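# Place the block on the bench scale's pan

## Task

Set the block down so that it sits on the weighing pan of the bench scale and stays there once the robot lets go.

## Robot and tools

ROBOT. Two arms, left_arm and right_arm, each ending in a two-finger gripper. A camera stand sits behind them. Base poses in the scene frame: left_arm (+0.048, +0.357, +0.046) m, quat_wxyz (+1.000, 0, 0, -0.016); right_arm (+0.003, -0.249, +0.022) m, quat_wxyz (+1.000, 0, 0, -0.025).

FRAMES. The scene frame has its origin at table-top height, halfway between the nominal arm bases. +z is up, +x points out over the table, and left_arm is on the +y side (image left and right may not match). Fixed cameras and the table use the scene frame. Hand poses, velocities, Hand targets and wrist-camera poses are given in each arm's own base frame. Motion offsets run along the axes of that arm's current Hand target. On the gripper, fingers point along +z and open and close along y. end_effector_position is the spot between the pads, about 1 cm short of the fingertips.

ROW FORMAT (used by execute_actions and move). One row has 14 numbers, each in [-1, 1], always for both arms. The first 7 are left_arm: dx, dy, dz, rx, ry, rz, opening. The last 7 are the same for right_arm. dx to rz are an offset from that arm's Hand target as it stood when the action or move began, not a pose. The scale is 1.0 = 0.6 m or 180 degrees. rx, ry, rz form one rotation vector. Opening is absolute: +1 is fully open (0.093 m) and -1 is closed. Six zeros re-send the current Hand target, and repeating a nonzero offset moves the arm further. A 0 in the opening slot means half-closed, so to leave a gripper unchanged, repeat its present opening.

execute_actions: actions is a list of actions. Each action is a table of up to 15 rows, one per 1/30 s step; a short table repeats its last row. Every row is measured from the start pose of that action. cameras is an optional list of camera names, or ["all"]. An empty actions list returns images and the full state.

move: target is one row or a list of up to 15 rows. All rows are offsets from the same starting Hand targets. The grippers follow straight paths that avoid nothing. speed is in m/s, 0.002 to 2.9 (default 0.25); rotation runs up to twice that in rad/s. It can be one value or one per target. blend (m) rounds corners between listed targets; 0 stops at each one. opening_speed is the rate of finger change per second on the -1..+1 scale, at least 0.2. grip_force is the limit per pad in N, from 10 to 50; it stays in force until changed, and low values close slowly. blocking=false returns early while the move continues. A move lasts at least 0.5 s and is cut off at 10 s. The result adds a move: line giving the ending (done, off_target, moving, held, fault) and any limits (paced = clipped, held = steps withheld). Do not route paths close to an arm's own base.

wait: seconds from 0 to 10. Holds the last commands or lets a running move continue.
stop: brakes the running move.
zoom_image: camera (cam_low, cam_left_wrist or cam_right_wrist) and region [x0, y0, x1, y1] in pixels, at most 504 by 504. Works only on the newest images.
finished_scene: scene = this scene's number. Ends the scene permanently. Call it only once the block rests on the pan unsupported.

RESULTS. Each arm reports the following:
- end_effector_position (m) and end_effector_quat_wxyz, in its base frame; these may be off by a few cm.
- Hand target: the last commanded pose after clipping, which the next offset starts from.
- Tool commands.
- grip_measured.
- Joint positions: waist, shoulder, elbow, wrist pitch, yaw, roll, then the finger gap in m.
- Joint velocities: can read "within noise".
- Joint torques: include gravity, offsets and noise; values 1 to 3 wrap at ±28 N m.
The gripper often stops short of or below its target and may tilt. Check it after each move and send the remaining offset or rotation. Orientation commands are clipped to within 40 degrees of the measured orientation on each step.

GRIPPING. Pads meet at a grip_measured of about -0.94. An object w mm wide reads about -0.94 + 0.0208*w. Readings can be up to 0.02 high. For a firm hold on a rigid block, send at least 0.24 below that reading and keep sending it. To release, send a value well above it. A reading below -0.94 does not prove the block is held, so check with the cameras. Avoid sudden large closing commands, because they spike the force.

JOINT RANGES (rad): waist -2.618..3.054, shoulder 0..3.142, elbow 0..3.142 (straight at 2.901), wrist pitch -1.571..1.571, yaw -1.571..1.571, roll -2.094..2.094.

CAMERAS. cam_low is fixed, in the scene frame. cam_left_wrist and cam_right_wrist are carried on the arms. All three are 672x504. Calibration is approximate: a fixed camera can drift by up to about 2.3 degrees and 9 mm.

AVOID.
- Dropping the block, releasing it while it moves, or letting it fall far.
- Knocking the block, scale or anything else off the table.
- Fast impacts, or pressing hard into the scale, table or fixtures.
- Any contact between the two arms, grippers or wrist cameras, which can fail the scene.
- Strain on a wrist camera's cable.
- Any arm stop or fault.
Long holds, stretched reach and pushing at unreachable poses heat the motors. MOTOR HOT appears at 75 °C. At 90 °C the arm folds and stops working. At 100 °C it goes limp. Objects may occasionally be nudged by outside pushes, so re-check the block's position before placing.

Each tool is called by a JSON object that holds its "api" and its "payload", one argument or row to a line.

## Session

{"api": "execute_actions", "payload": {
  "actions": []
}}

Scene clock: 0.00 s.
left_arm: end_effector_position=(+0.2448, -0.1664, +0.1074) grip_measured=+1.000 end_effector_quat_wxyz=(+0.432, -0.017, +0.831, -0.351) | right_arm: end_effector_position=(+0.2291, +0.0898, +0.1241) grip_measured=+1.000 end_effector_quat_wxyz=(+0.476, +0.192, +0.823, +0.242)
Joint positions: left_arm=[-0.526 0.857 0.152 0.311 0.126 -0.65 0.093] | right_arm=[0.581 0.421 0.213 -0.258 0.306 0.849 0.093]
Joint velocities: within noise
Joint torques (N m): no reading
Heat: left arm: 33 °C; right arm: 34 °C.
Hand target: left_arm +0.2480, -0.1682, +0.1166; +0.442, -0.015, +0.823, -0.356 | right_arm +0.2308, +0.0909, +0.1316; +0.482, +0.192, +0.818, +0.248
Tool commands: left_gripper/opening=+1.0 right_gripper/opening=+1.0

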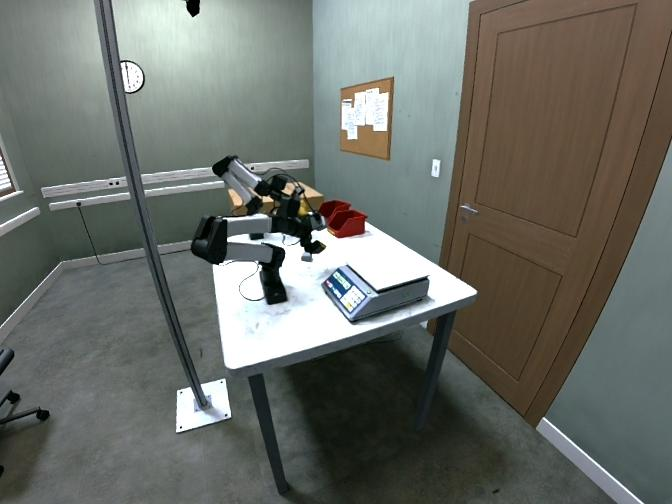

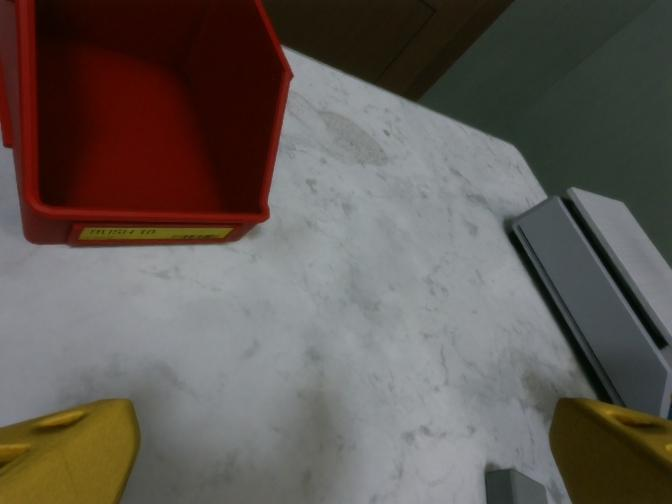

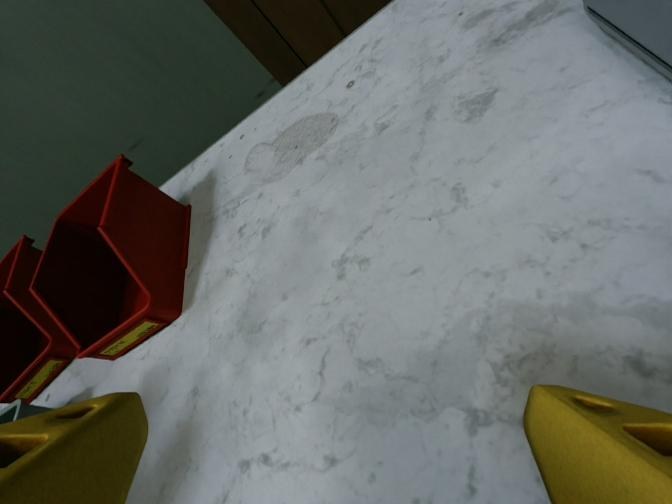

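{"api": "zoom_image", "payload": {
  "camera": "cam_low",
  "region": [190, 150, 450, 345]
}}

{"api": "zoom_image", "payload": {
  "camera": "cam_left_wrist",
  "region": [420, 350, 672, 504]
}}

Scaled by 1.938 from the camera's 672x504 image, which has a finer 960x720 frame.

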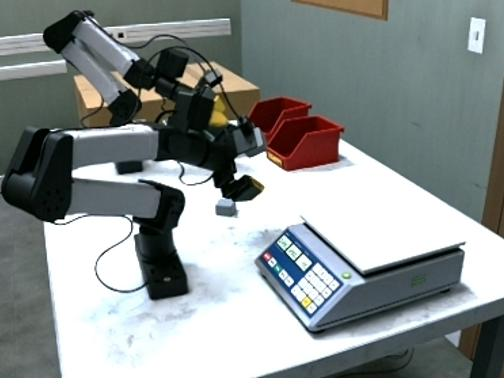

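Scaled by 2.000 from the camera's 672x504 image, which has a finer 960x720 frame.

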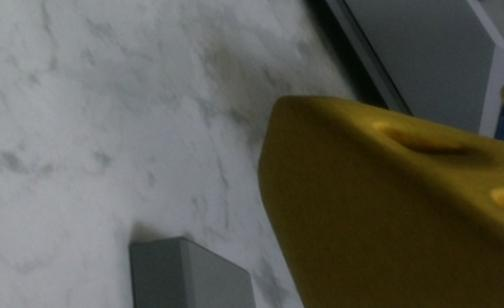

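{"api": "move", "payload": {
  "target": [0,0,0,0,0,0,1,0.065,0.108,-0.109,0.048,0.381,-0.326,1],
  "speed": 0.4,
  "cameras": ["cam_right_wrist","cam_low"]
}}

Scene clock: 32.17 s.
left_arm: end_effector_position=(+0.2448, -0.1664, +0.1074) grip_measured=+1.000 end_effector_quat_wxyz=(+0.432, -0.017, +0.831, -0.351) | right_arm: end_effector_position=(+0.1576, +0.1457, +0.1623) grip_measured=+1.000 end_effector_quat_wxyz=(-0.006, -0.334, +0.943, -0.003)
Joint positions: left_arm=[-0.526 0.857 0.152 0.311 0.126 -0.65 0.093] | right_arm=[0.747 1.372 1.261 -1.473 0.001 0.067 0.093]
Joint torques (N m): left_arm=[-0.02 -1.77 10 2.57 0.03 -0.01] | right_arm=[0.64 -2.58 8.95 0.22 0.07 -0.19]
Heat: left arm: 39 °C; right arm: 39 °C.
Hand target: left_arm +0.2480, -0.1682, +0.1166; +0.442, -0.015, +0.823, -0.356 | right_arm +0.1599, +0.1501, +0.1698; +0.000, -0.342, +0.940, +0.001
Off the commanded pose: left_arm 0.010 m, 2 deg | right_arm 0.009 m, 1 deg.
move: done
camera_calibration:
cam_right_wrist: T_world_to_cam=[[0.611255, -0.791411, 0.00601252, 0.0178307], [-0.72344, -0.555644, 0.409748, 0.172655], [-0.320938, -0.25481, -0.912179, 0.322402], [0, 0, 0, 1]] pos_world=[0.217478, 0.192198, 0.223236]
Images, in order (width x height): cam_low 672x504, cam_right_wrist 672x504.

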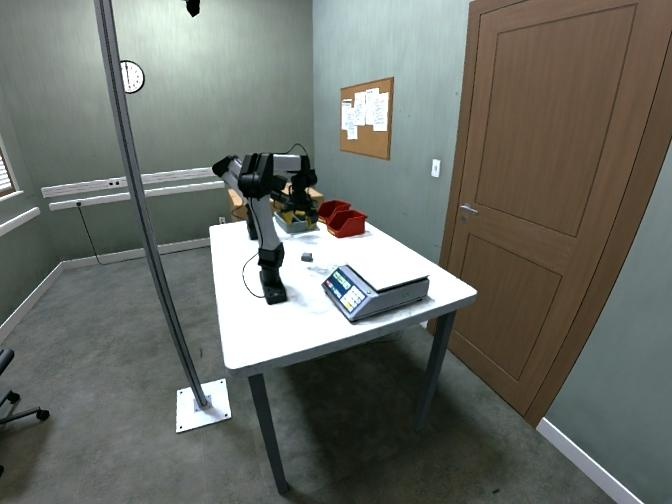

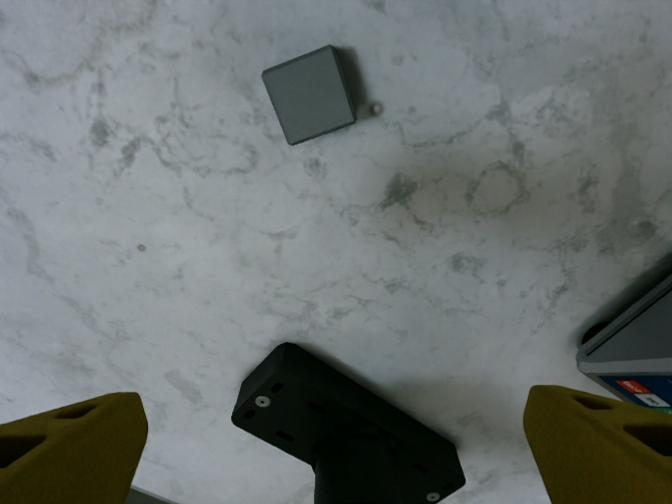

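{"api": "move", "payload": {
  "target": [0,0,0,0,0,0,1,-0.111,0.016,0.19,0,0,-0.114,1],
  "speed": 0.35,
  "cameras": ["cam_right_wrist","cam_low"]
}}

{"api": "zoom_image", "payload": {
  "camera": "cam_low",
  "region": [220, 170, 450, 340]
}}

Scene clock: 48.70 s.
left_arm: end_effector_position=(+0.2448, -0.1664, +0.1074) grip_measured=+1.000 end_effector_quat_wxyz=(+0.432, -0.017, +0.831, -0.351) | right_arm: end_effector_position=(+0.2055, +0.1996, +0.0599) grip_measured=+1.000 end_effector_quat_wxyz=(+0.000, -0.497, +0.867, -0.001)
Joint positions: left_arm=[-0.526 0.857 0.152 0.311 0.126 -0.65 0.093] | right_arm=[0.772 1.666 1.129 -1.033 0.001 -0.27 0.093]
Joint torques (N m): left_arm=[-0.05 -1.74 10 2.56 0.03 -0.02] | right_arm=[0.34 -5.09 4.88 0.53 0.05 -0.16]
Heat: left arm: 41 °C; right arm: 39 °C.
Hand target: left_arm +0.2480, -0.1682, +0.1166; +0.442, -0.015, +0.823, -0.356 | right_arm +0.2047, +0.2005, +0.0559; +0.000, -0.504, +0.864, +0.001
Off the commanded pose: left_arm 0.010 m, 2 deg | right_arm 0.004 m, 1 deg.
move: done
camera_calibration:
cam_right_wrist: T_world_to_cam=[[0.851291, -0.524671, 0.00488387, -0.0707081], [-0.483227, -0.780352, 0.396915, 0.275389], [-0.204439, -0.34025, -0.917842, 0.251592], [0, 0, 0, 1]] pos_world=[0.244704, 0.263406, 0.121961]
Images, in order (width x height): cam_low 672x504, cam_right_wrist 672x504.

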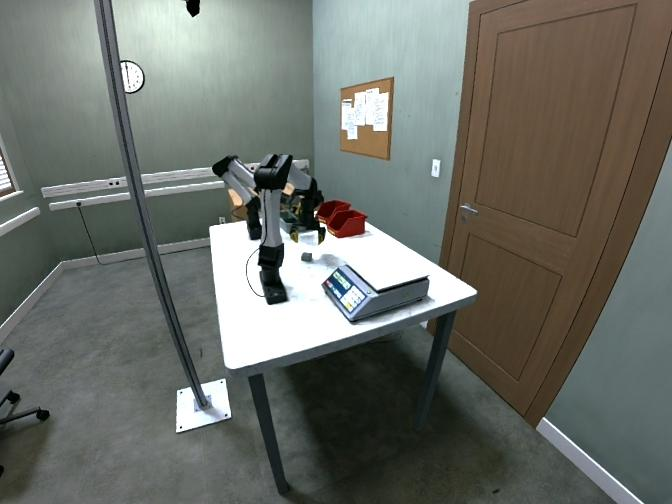

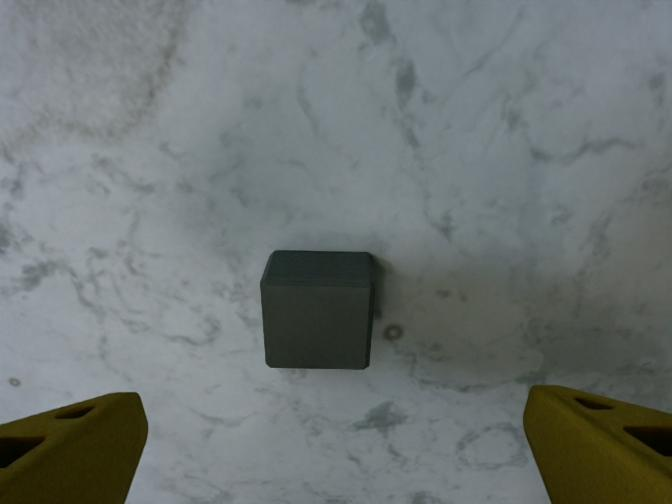

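Scaled by 2.191 from the camera's 672x504 image, which has a finer 960x720 frame.

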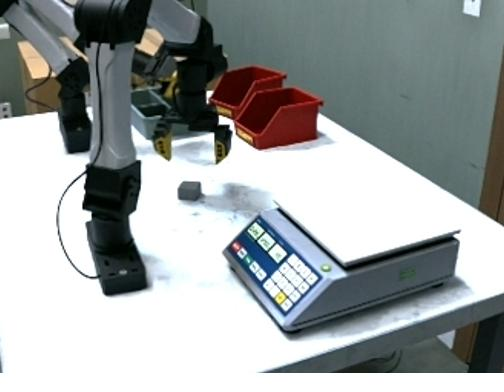

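{"api": "move", "payload": {
  "target": [
    [0,0,0,0,0,0,1,0.004,0.0065,0.098,0,0,0,1],
    [0,0,0,0,0,0,1,0.004,0.0065,0.098,0,0,0,-0.6]
  ],
  "speed": 0.15,
  "cameras": ["cam_right_wrist","cam_low"]
}}

{"api": "zoom_image", "payload": {
  "camera": "cam_low",
  "region": [220, 170, 450, 340]
}}

Scene clock: 60.47 s.
left_arm: end_effector_position=(+0.2448, -0.1664, +0.1074) grip_measured=+1.000 end_effector_quat_wxyz=(+0.432, -0.017, +0.831, -0.351) | right_arm: end_effector_position=(+0.2020, +0.1991, +0.0011) grip_measured=-0.324 end_effector_quat_wxyz=(+0.001, -0.501, +0.866, +0.000)
Joint positions: left_arm=[-0.526 0.857 0.152 0.311 0.126 -0.65 0.093] | right_arm=[0.779 1.75 0.969 -0.789 0.001 -0.27 0.03]
Joint torques (N m): left_arm=[-0.09 -1.7 9.95 2.54 -0.01 -0.02] | right_arm=[0.69 -5.09 4.56 0.57 0.05 -0.05]
Heat: left arm: 42 °C; right arm: 39 °C.
Hand target: left_arm +0.2480, -0.1682, +0.1166; +0.442, -0.015, +0.823, -0.356 | right_arm +0.2001, +0.2004, -0.0029; +0.000, -0.504, +0.864, +0.001
Off the commanded pose: left_arm 0.010 m, 2 deg | right_arm 0.005 m, 0 deg.
move: done
camera_calibration:
cam_right_wrist: T_world_to_cam=[[0.855291, -0.518123, 0.00502125, -0.0698013], [-0.477414, -0.78425, 0.396268, 0.296312], [-0.201378, -0.341322, -0.918121, 0.196304], [0, 0, 0, 1]] pos_world=[0.240695, 0.26322, 0.0631625]
Images, in order (width x height): cam_low 672x504, cam_right_wrist 672x504.

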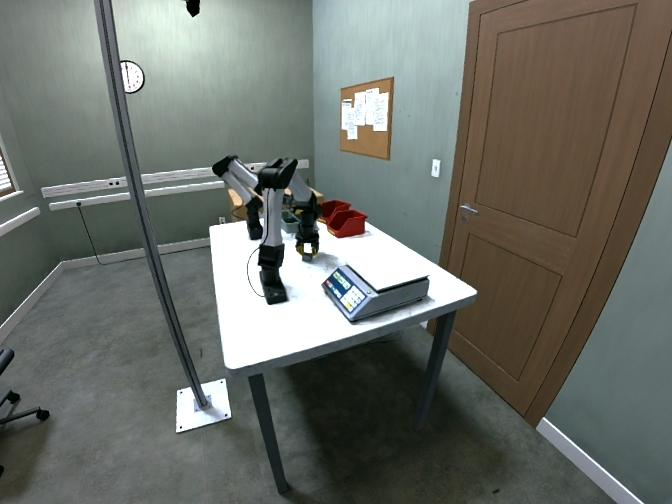

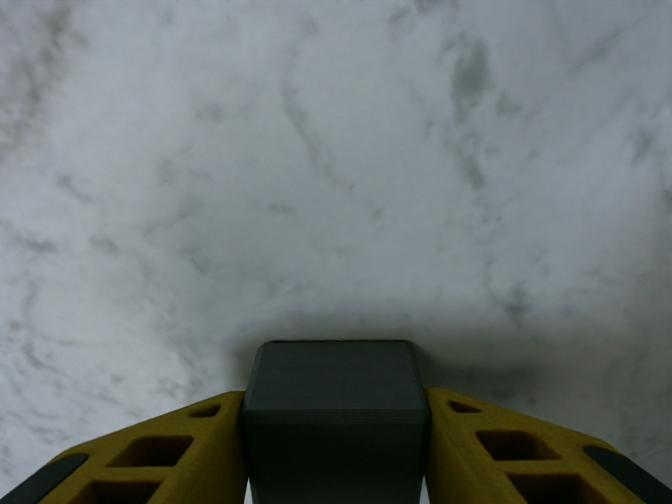

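Scaled by 2.191 from the camera's 672x504 image, which has a finer 960x720 frame.

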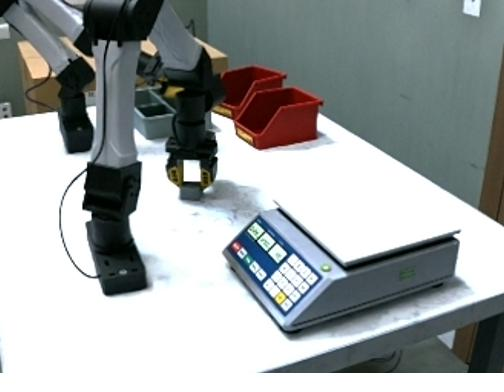

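{"api": "move", "payload": {
  "target": [
    [0,0,0,0,0,0,1,0,0,-0.2,0,0,0,-0.6],
    [0,0,0,0,0,0,1,0.403,-0.563,-0.23,0,0,0.39,-0.6]
  ],
  "speed": 0.35,
  "blend": 0.05,
  "cameras": ["cam_right_wrist","cam_low"]
}}

{"api": "zoom_image", "payload": {
  "camera": "cam_low",
  "region": [270, 190, 460, 330]
}}

Scene clock: 73.53 s.
left_arm: end_effector_position=(+0.2448, -0.1664, +0.1074) grip_measured=+1.000 end_effector_quat_wxyz=(+0.432, -0.017, +0.831, -0.351) | right_arm: end_effector_position=(+0.3704, -0.1765, +0.1303) grip_measured=-0.308 end_effector_quat_wxyz=(-0.005, +0.080, +0.997, +0.001)
Joint positions: left_arm=[-0.526 0.857 0.152 0.311 0.126 -0.65 0.093] | right_arm=[-0.444 2.145 2.054 -1.49 0.001 -0.283 0.03]
Joint torques (N m): left_arm=[-0.09 -1.68 10.02 2.56 0 -0.03] | right_arm=[0.49 -8.2 8.96 0.19 0.06 0.1]
Heat: left arm: 43 °C; right arm: 39 °C.
Hand target: left_arm +0.2480, -0.1682, +0.1166; +0.442, -0.015, +0.823, -0.356 | right_arm +0.3752, -0.1766, +0.1345; +0.000, +0.084, +0.996, +0.001
Off the commanded pose: left_arm 0.010 m, 2 deg | right_arm 0.006 m, 1 deg.
move: done
camera_calibration:
cam_right_wrist: T_world_to_cam=[[-0.18284, -0.983141, 0.00172154, -0.106199], [-0.89818, 0.167751, 0.406364, 0.353507], [-0.399802, 0.0727532, -0.91371, 0.366646], [0, 0, 0, 1]] pos_world=[0.444681, -0.190384, 0.191539]
Images, in order (width x height): cam_low 672x504, cam_right_wrist 672x504.

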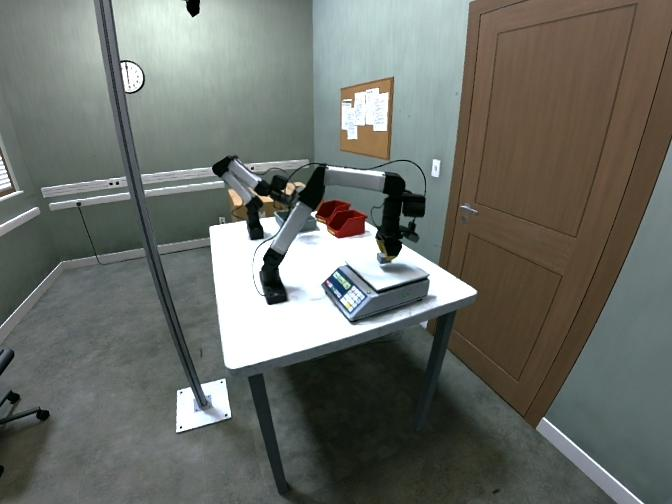

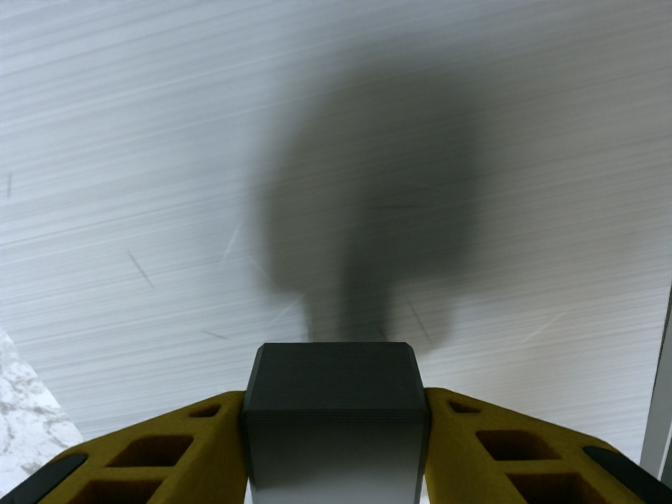

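Scaled by 2.653 from the camera's 672x504 image, which has a finer 960x720 frame.

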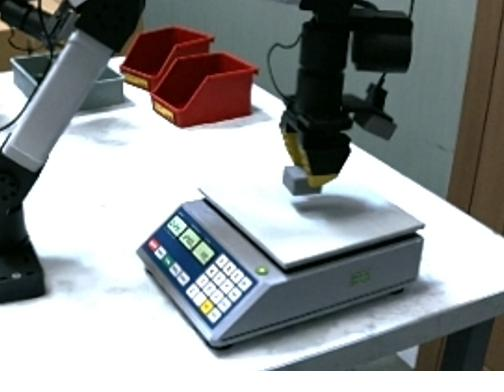

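{"api": "move", "payload": {
  "target": [0,0,0,0,0,0,1,-0.04,0,0.058,0,0,0,-0.6],
  "speed": 0.15,
  "cameras": ["cam_right_wrist","cam_low"]
}}

{"api": "zoom_image", "payload": {
  "camera": "cam_low",
  "region": [340, 220, 440, 295]
}}

Scene clock: 80.23 s.
left_arm: end_effector_position=(+0.2448, -0.1664, +0.1074) grip_measured=+1.000 end_effector_quat_wxyz=(+0.432, -0.017, +0.831, -0.351) | right_arm: end_effector_position=(+0.3854, -0.1775, +0.1055) grip_measured=-0.308 end_effector_quat_wxyz=(-0.014, +0.082, +0.997, +0.004)
Joint positions: left_arm=[-0.526 0.857 0.152 0.311 0.126 -0.65 0.093] | right_arm=[-0.431 2.225 2.083 -1.459 0.002 -0.266 0.03]
Joint torques (N m): left_arm=[0.05 -1.74 10.06 2.56 0.02 -0.02] | right_arm=[0.64 -7.41 7.92 0.7 0.04 0.08]
Heat: left arm: 44 °C; right arm: 40 °C.
Hand target: left_arm +0.2480, -0.1682, +0.1166; +0.442, -0.015, +0.823, -0.356 | right_arm +0.3989, -0.1805, +0.0997; +0.000, +0.084, +0.996, +0.001
Off the commanded pose: left_arm 0.010 m, 2 deg | right_arm 0.015 m, 2 deg.
move: off_target (right_arm)
camera_calibration:
cam_right_wrist: T_world_to_cam=[[-0.186196, -0.982511, -0.0017668, -0.102643], [-0.889899, 0.167882, 0.42414, 0.372182], [-0.416426, 0.0805454, -0.905595, 0.357044], [0, 0, 0, 1]] pos_world=[0.460775, -0.192089, 0.165298]
Images, in order (width x height): cam_low 672x504, cam_right_wrist 672x504.

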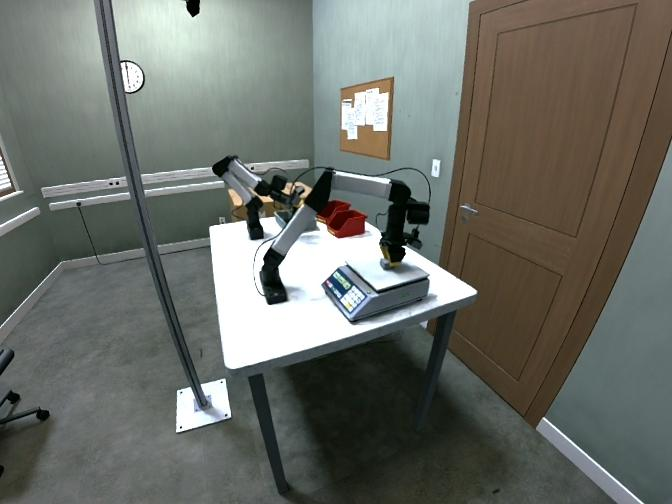

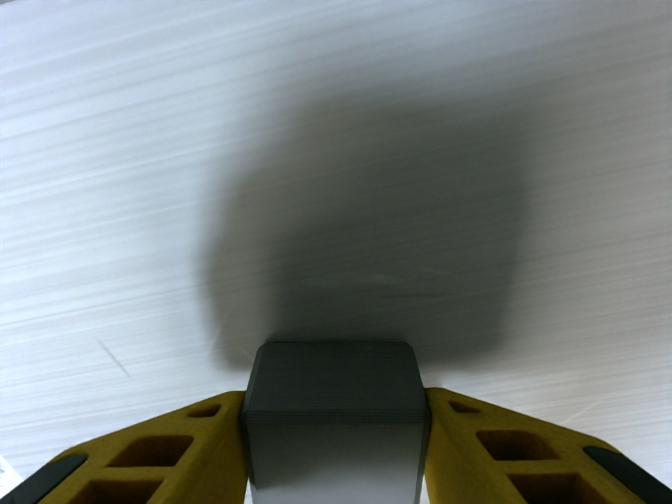

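Scaled by 5.040 from the camera's 672x504 image, which has a finer 960x720 frame.

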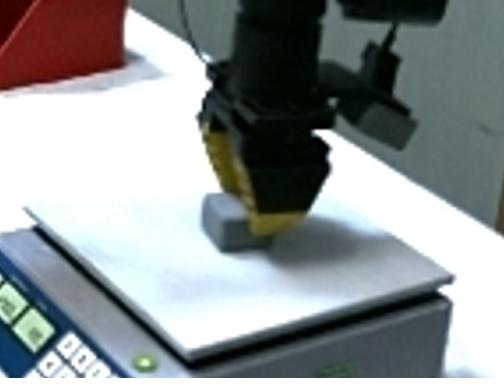

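{"api": "move", "payload": {
  "target": [0,0,0,0,0,0,1,0.022,0,0.008,0,0,0,-0.6],
  "speed": 0.05,
  "cameras": ["cam_low"]
}}

{"api": "zoom_image", "payload": {
  "camera": "cam_low",
  "region": [340, 220, 440, 295]
}}

Scene clock: 84.67 s.
left_arm: end_effector_position=(+0.2448, -0.1664, +0.1074) grip_measured=+1.000 end_effector_quat_wxyz=(+0.432, -0.017, +0.831, -0.351) | right_arm: end_effector_position=(+0.3858, -0.1777, +0.1047) grip_measured=-0.308 end_effector_quat_wxyz=(+0.001, +0.082, +0.997, -0.001)
Joint positions: left_arm=[-0.526 0.857 0.152 0.311 0.126 -0.65 0.093] | right_arm=[-0.431 2.187 2.019 -1.4 0.002 -0.266 0.03]
Joint torques (N m): left_arm=[-0.06 -1.81 9.98 2.55 0.02 0] | right_arm=[-0.12 -9.33 3.19 0.75 0.05 -0.02]
Heat: left arm: 44 °C; right arm: 40 °C.
Hand target: left_arm +0.2480, -0.1682, +0.1166; +0.442, -0.015, +0.823, -0.356 | right_arm +0.3859, -0.1782, +0.0949; +0.000, +0.084, +0.996, +0.001
Off the commanded pose: left_arm 0.010 m, 2 deg | right_arm 0.010 m, 0 deg.
move: done
Images, in order (width x height): cam_low 672x504.

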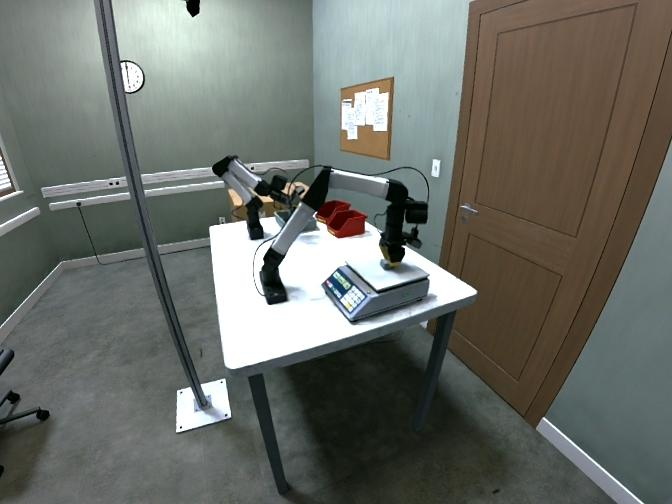

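Scaled by 5.040 from the camera's 672x504 image, which has a finer 960x720 frame.

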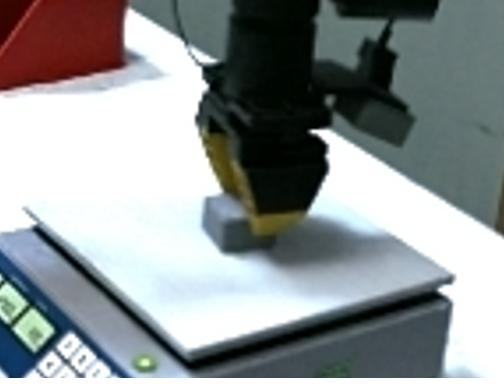

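{"api": "move", "payload": {
  "target": [
    [0,0,0,0,0,0,1,0,0,-0.013,0,0,0,-0.6],
    [0,0,0,0,0,0,1,0,0,-0.013,0,0,0,0.4],
    [0,0,0,0,0,0,1,0,0,-0.18,0,0,0,0.4]
  ],
  "speed": 0.2,
  "opening_speed": 0.8,
  "cameras": ["cam_right_wrist","cam_low"]
}}

Scene clock: 91.77 s.
left_arm: end_effector_position=(+0.2448, -0.1664, +0.1074) grip_measured=+1.000 end_effector_quat_wxyz=(+0.432, -0.017, +0.831, -0.351) | right_arm: end_effector_position=(+0.3865, -0.1781, +0.1830) grip_measured=+0.398 end_effector_quat_wxyz=(+0.058, +0.082, +0.995, -0.022)
Joint positions: left_arm=[-0.526 0.857 0.152 0.311 0.126 -0.65 0.093] | right_arm=[-0.431 2.122 2.226 -1.551 0.002 -0.266 0.064]
Joint torques (N m): left_arm=[-0.16 -1.83 9.96 2.55 0.02 -0.02] | right_arm=[-0.14 -11.71 8.25 0.51 0.05 -0.02]
Heat: left arm: 44 °C; right arm: 40 °C.
Hand target: left_arm +0.2480, -0.1682, +0.1166; +0.442, -0.015, +0.823, -0.356 | right_arm +0.3859, -0.1783, +0.2029; +0.000, +0.084, +0.996, +0.001
Off the commanded pose: left_arm 0.010 m, 2 deg | right_arm 0.020 m, 7 deg.
joint sent to its limit (right arm) — joint 4 (wrist pitch), lower limit. The joint targets are off in orientation, not in position.
move: off_target (right_arm)
camera_calibration:
cam_right_wrist: T_world_to_cam=[[-0.18849, -0.981445, 0.0351646, -0.108557], [-0.939527, 0.190634, 0.284512, 0.389219], [-0.285937, 0.0205897, -0.958027, 0.376122], [0, 0, 0, 1]] pos_world=[0.452767, -0.188486, 0.253415]
Images, in order (width x height): cam_low 672x504, cam_right_wrist 672x504.

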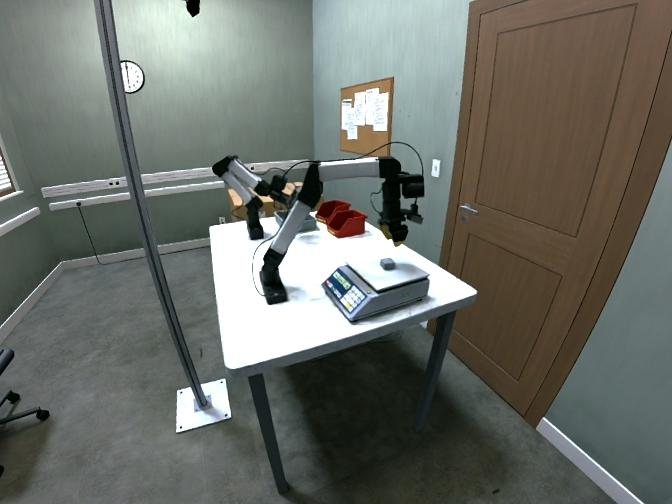

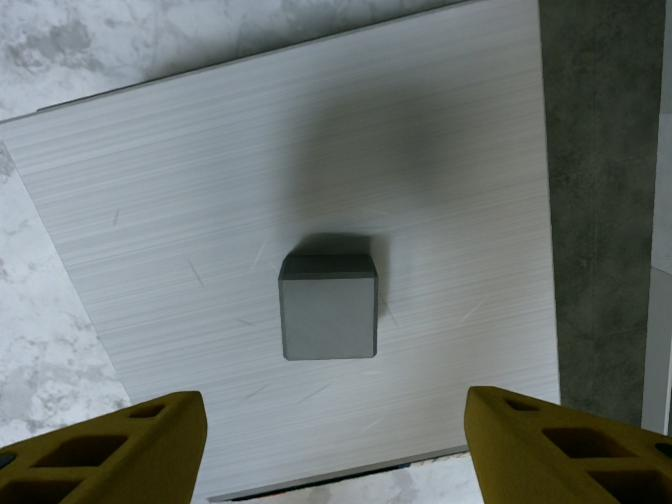

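Placed well on the pan.

{"api": "finished_scene", "payload": {
  "scene": 1
}}

The scene is finished: the task was done.


## Next scene

The same job, from a new start.

{"api": "execute_actions", "payload": {
  "actions": []
}}

{"api": "zoom_image", "payload": {
  "camera": "cam_low",
  "region": [210, 160, 450, 340]
}}

Scene clock: 0.00 s.
left_arm: end_effector_position=(+0.2582, +0.0057, +0.1836) grip_measured=+1.000 end_effector_quat_wxyz=(+0.518, -0.140, +0.843, +0.042) | right_arm: end_effector_position=(+0.2336, -0.0192, +0.2171) grip_measured=+1.000 end_effector_quat_wxyz=(+0.562, -0.042, +0.825, -0.046)
Joint positions: left_arm=[-0.264 0.61 0.505 -0.43 -0.448 -0.334 0.093] | right_arm=[-0.185 0.384 0.523 -0.517 -0.144 -0.189 0.093]
Joint velocities: within noise
Joint torques (N m): no reading
Heat: left arm: 31 °C; right arm: 32 °C.
Hand target: left_arm +0.2599, +0.0054, +0.1908; +0.526, -0.142, +0.837, +0.039 | right_arm +0.2345, -0.0193, +0.2247; +0.569, -0.042, +0.820, -0.047
Tool commands: left_gripper/opening=+1.0 right_gripper/opening=+1.0
camera_calibration:
cam_left_wrist: T_world_to_cam=[[0.274739, -0.959271, 0.0657106, -0.0754327], [-0.752549, -0.257064, -0.60629, 0.344528], [0.598488, 0.117121, -0.792524, 0.0758398], [0, 0, 0, 1]] pos_world=[0.23461, 0.00732301, 0.273946]
cam_right_wrist: T_world_to_cam=[[0.006114, -0.994729, 0.10236, -0.0428896], [-0.705471, -0.0768371, -0.704562, 0.360405], [0.708713, -0.0679042, -0.702222, 0.0722152], [0, 0, 0, 1]] pos_world=[0.203338, -0.0100673, 0.309029]

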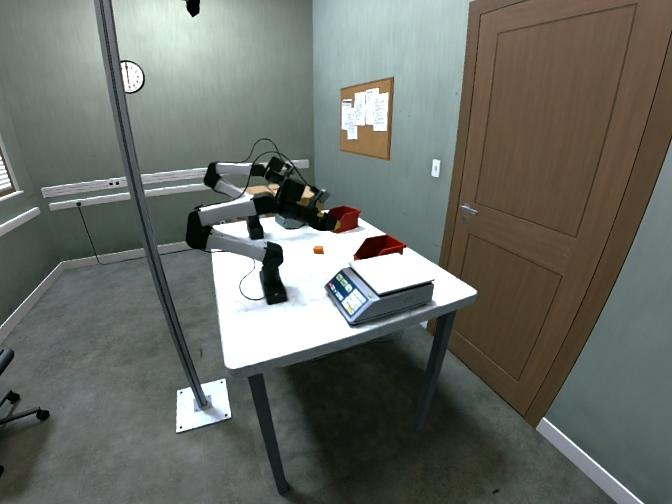

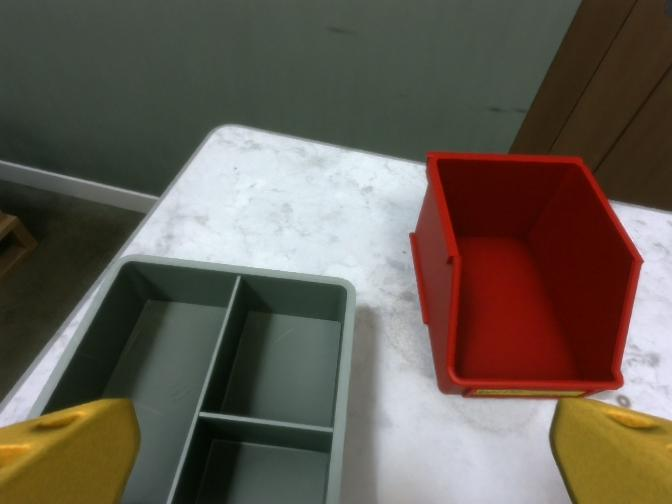

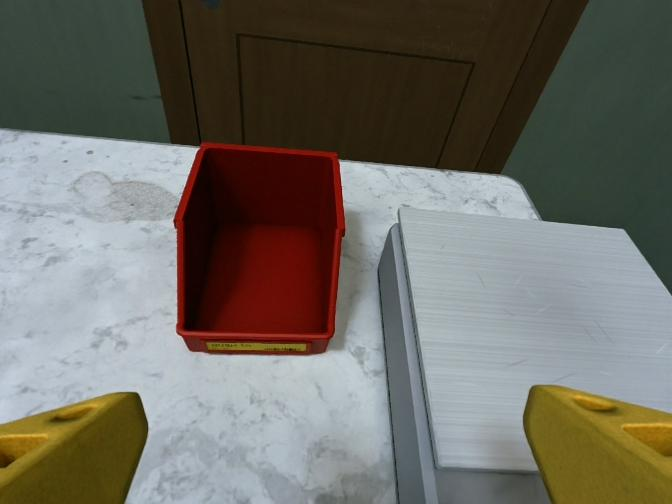

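Scaled by 2.100 from the camera's 672x504 image, which has a finer 960x720 frame.

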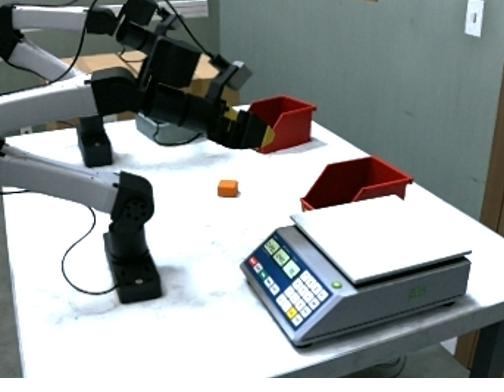

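{"api": "move", "payload": {
  "target": [0,0,0,0,0,0,1,0.037,0.398,0.021,-0.173,0.352,-0.18,1],
  "speed": 0.45,
  "cameras": ["cam_right_wrist"]
}}

Scene clock: 16.17 s.
left_arm: end_effector_position=(+0.2582, +0.0057, +0.1836) grip_measured=+1.000 end_effector_quat_wxyz=(+0.518, -0.140, +0.843, +0.042) | right_arm: end_effector_position=(+0.2340, +0.2077, +0.1628) grip_measured=+1.000 end_effector_quat_wxyz=(-0.003, -0.359, +0.933, -0.013)
Joint positions: left_arm=[-0.264 0.61 0.505 -0.43 -0.448 -0.334 0.093] | right_arm=[0.738 1.747 1.633 -1.472 0.023 0.004 0.093]
Joint torques (N m): left_arm=[-0.02 -0.35 10.25 2.42 -0.18 -0.04] | right_arm=[0.43 -5.57 9.11 0.23 -0.04 -0.2]
Heat: left arm: 35 °C; right arm: 37 °C.
Hand target: left_arm +0.2599, +0.0054, +0.1908; +0.526, -0.142, +0.837, +0.039 | right_arm +0.2349, +0.2145, +0.1697; +0.001, -0.367, +0.930, -0.001
Off the commanded pose: left_arm 0.007 m, 1 deg | right_arm 0.010 m, 2 deg.
move: done
camera_calibration:
cam_right_wrist: T_world_to_cam=[[0.653248, -0.756666, 0.0268877, -0.000298001], [-0.697457, -0.587552, 0.410288, 0.262587], [-0.294653, -0.286773, -0.91156, 0.363533], [0, 0, 0, 1]] pos_world=[0.290454, 0.258309, 0.223654]
Images, in order (width x height): cam_right_wrist 672x504.

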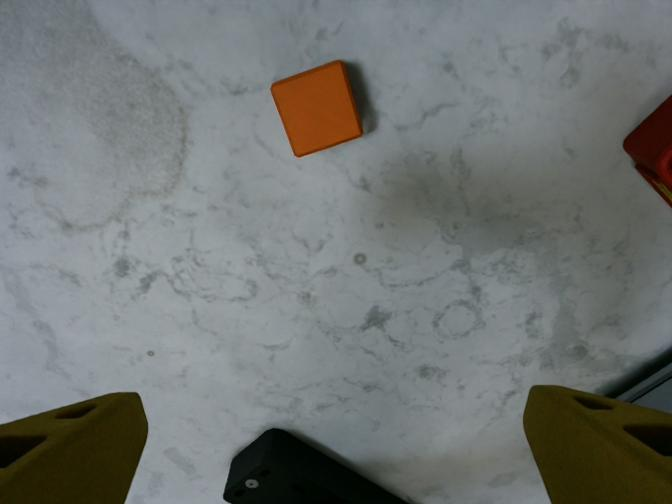

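{"api": "move", "payload": {
  "target": [
    [0,0,0,0,0,0,1,-0.093,0.003,0.183,0,0,-0.104,1],
    [0,0,0,0,0,0,1,-0.093,0.003,0.288,0,0,-0.104,1],
    [0,0,0,0,0,0,1,-0.093,0.003,0.288,0,0,-0.104,-0.6]
  ],
  "speed": [0.35,0.18,0.2],
  "blend": [0.01,0,0],
  "cameras": ["cam_right_wrist"]
}}

Scene clock: 38.97 s.
left_arm: end_effector_position=(+0.2582, +0.0057, +0.1836) grip_measured=+1.000 end_effector_quat_wxyz=(+0.518, -0.140, +0.843, +0.042) | right_arm: end_effector_position=(+0.2775, +0.2499, +0.0001) grip_measured=-0.320 end_effector_quat_wxyz=(+0.001, -0.506, +0.862, -0.011)
Joint positions: left_arm=[-0.264 0.61 0.505 -0.43 -0.448 -0.334 0.093] | right_arm=[0.743 2.06 1.395 -0.908 0.022 -0.319 0.03]
Joint torques (N m): left_arm=[-0.03 -0.38 10.17 2.38 -0.17 -0.08] | right_arm=[0.42 -7.95 5.14 0.53 -0.08 -0.18]
Heat: left arm: 38 °C; right arm: 39 °C.
Hand target: left_arm +0.2599, +0.0054, +0.1908; +0.526, -0.142, +0.837, +0.039 | right_arm +0.2750, +0.2536, -0.0030; +0.001, -0.513, +0.858, -0.002
Off the commanded pose: left_arm 0.007 m, 1 deg | right_arm 0.005 m, 1 deg.
move: done
camera_calibration:
cam_right_wrist: T_world_to_cam=[[0.861798, -0.506694, 0.0238017, -0.11272], [-0.47175, -0.783352, 0.404736, 0.370834], [-0.186432, -0.360029, -0.914124, 0.228492], [0, 0, 0, 1]] pos_world=[0.314681, 0.315643, 0.0614628]
Images, in order (width x height): cam_right_wrist 672x504.

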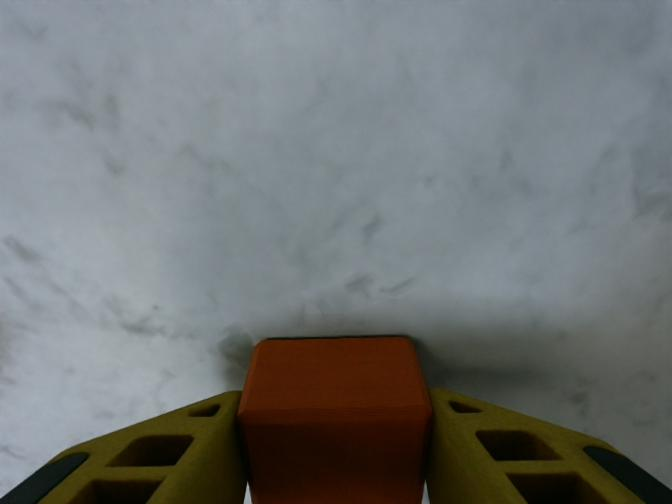

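{"api": "move", "payload": {
  "target": [
    [0,0,0,0,0,0,1,0,0,-0.2,0,0,0,-0.6],
    [0,0,0,0,0,0,1,0.546,-0.502,-0.233,0,0,0.388,-0.6],
    [0,0,0,0,0,0,1,0.546,-0.502,-0.172,0,0,0.388,-0.6]
  ],
  "speed": [0.35,0.35,0.06],
  "blend": [0.05,0,0],
  "cameras": ["cam_right_wrist","cam_low"]
}}

{"api": "zoom_image", "payload": {
  "camera": "cam_low",
  "region": [340, 220, 440, 295]
}}

Scene clock: 49.03 s.
left_arm: end_effector_position=(+0.2582, +0.0057, +0.1836) grip_measured=+1.000 end_effector_quat_wxyz=(+0.518, -0.140, +0.843, +0.042) | right_arm: end_effector_position=(+0.3782, -0.1806, +0.1040) grip_measured=-0.303 end_effector_quat_wxyz=(-0.013, +0.069, +0.998, -0.003)
Joint positions: left_arm=[-0.264 0.61 0.505 -0.43 -0.448 -0.334 0.093] | right_arm=[-0.439 2.188 2.018 -1.423 0.015 -0.302 0.031]
Joint torques (N m): left_arm=[0.01 -0.32 10.25 2.4 -0.18 -0.07] | right_arm=[0.75 -10.24 4.14 0.78 -0.07 0.1]
Heat: left arm: 39 °C; right arm: 38 °C.
Hand target: left_arm +0.2599, +0.0054, +0.1908; +0.526, -0.142, +0.837, +0.039 | right_arm +0.3846, -0.1775, +0.1013; +0.002, +0.071, +0.997, -0.001
Off the commanded pose: left_arm 0.007 m, 1 deg | right_arm 0.008 m, 2 deg.
move: done
camera_calibration:
cam_right_wrist: T_world_to_cam=[[-0.159552, -0.987114, 0.0122082, -0.119365], [-0.894962, 0.149854, 0.420223, 0.365984], [-0.416637, 0.0561214, -0.907339, 0.348775], [0, 0, 0, 1]] pos_world=[0.45381, -0.192245, 0.16412]
Images, in order (width x height): cam_low 672x504, cam_right_wrist 672x504.

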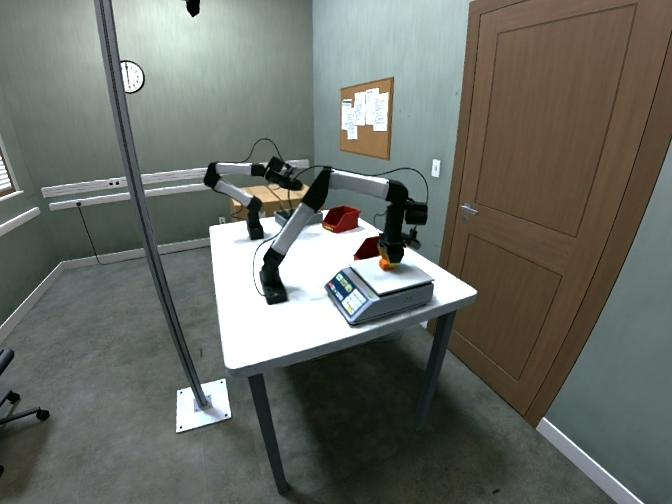

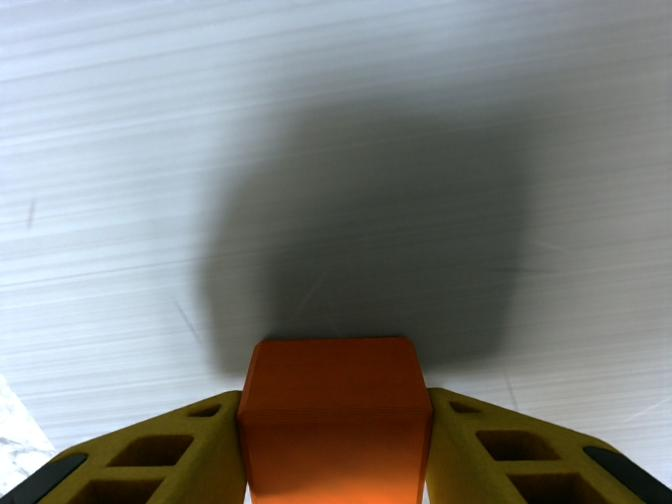

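Scaled by 5.040 from the camera's 672x504 image, which has a finer 960x720 frame.

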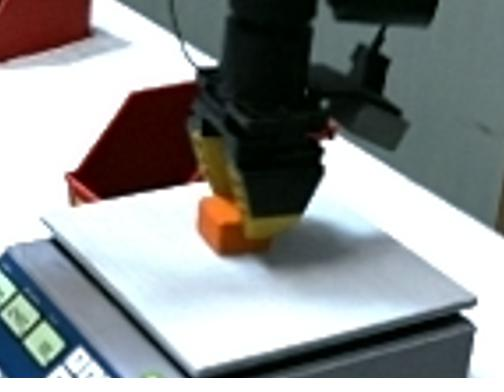

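{"api": "move", "payload": {
  "target": [
    [0,0,0,0,0,0,1,0.009,-0.005,0.003,0,0,0,-0.6],
    [0,0,0,0,0,0,1,0.009,-0.005,0.003,0,0,0,0.4],
    [0,0,0,0,0,0,1,0.009,-0.005,-0.1,0,0,0,0.4]
  ],
  "speed": [0.05,0.2,0.2],
  "opening_speed": 0.8,
  "cameras": ["cam_right_wrist"]
}}

Scene clock: 55.93 s.
left_arm: end_effector_position=(+0.2582, +0.0057, +0.1836) grip_measured=+1.000 end_effector_quat_wxyz=(+0.518, -0.140, +0.843, +0.042) | right_arm: end_effector_position=(+0.3767, -0.1799, +0.1490) grip_measured=+0.398 end_effector_quat_wxyz=(+0.005, +0.069, +0.998, -0.010)
Joint positions: left_arm=[-0.264 0.61 0.505 -0.43 -0.448 -0.334 0.093] | right_arm=[-0.439 2.167 2.165 -1.552 0.015 -0.302 0.064]
Joint torques (N m): left_arm=[-0.12 -0.29 10.32 2.4 -0.18 -0.06] | right_arm=[-0.23 -10.48 8.17 0.26 -0.06 -0.04]
Heat: left arm: 40 °C; right arm: 38 °C.
Hand target: left_arm +0.2599, +0.0054, +0.1908; +0.526, -0.142, +0.837, +0.039 | right_arm +0.3787, -0.1796, +0.1613; +0.002, +0.071, +0.997, -0.001
Off the commanded pose: left_arm 0.007 m, 1 deg | right_arm 0.012 m, 1 deg.
joint sent to its limit (right arm) — joint 4 (wrist pitch), lower limit. The joint targets still meet the commanded pose.
move: off_target (right_arm)
camera_calibration:
cam_right_wrist: T_world_to_cam=[[-0.160144, -0.986829, 0.0228491, -0.120776], [-0.909015, 0.15646, 0.38628, 0.357247], [-0.384768, 0.0410905, -0.922098, 0.376357], [0, 0, 0, 1]] pos_world=[0.450211, -0.190545, 0.2118]
Images, in order (width x height): cam_right_wrist 672x504.

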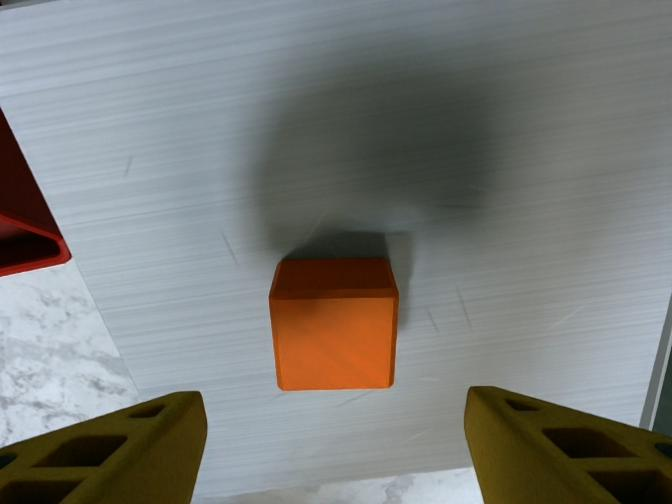

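{"api": "finished_scene", "payload": {
  "scene": 2
}}

The scene is finished: the task was done.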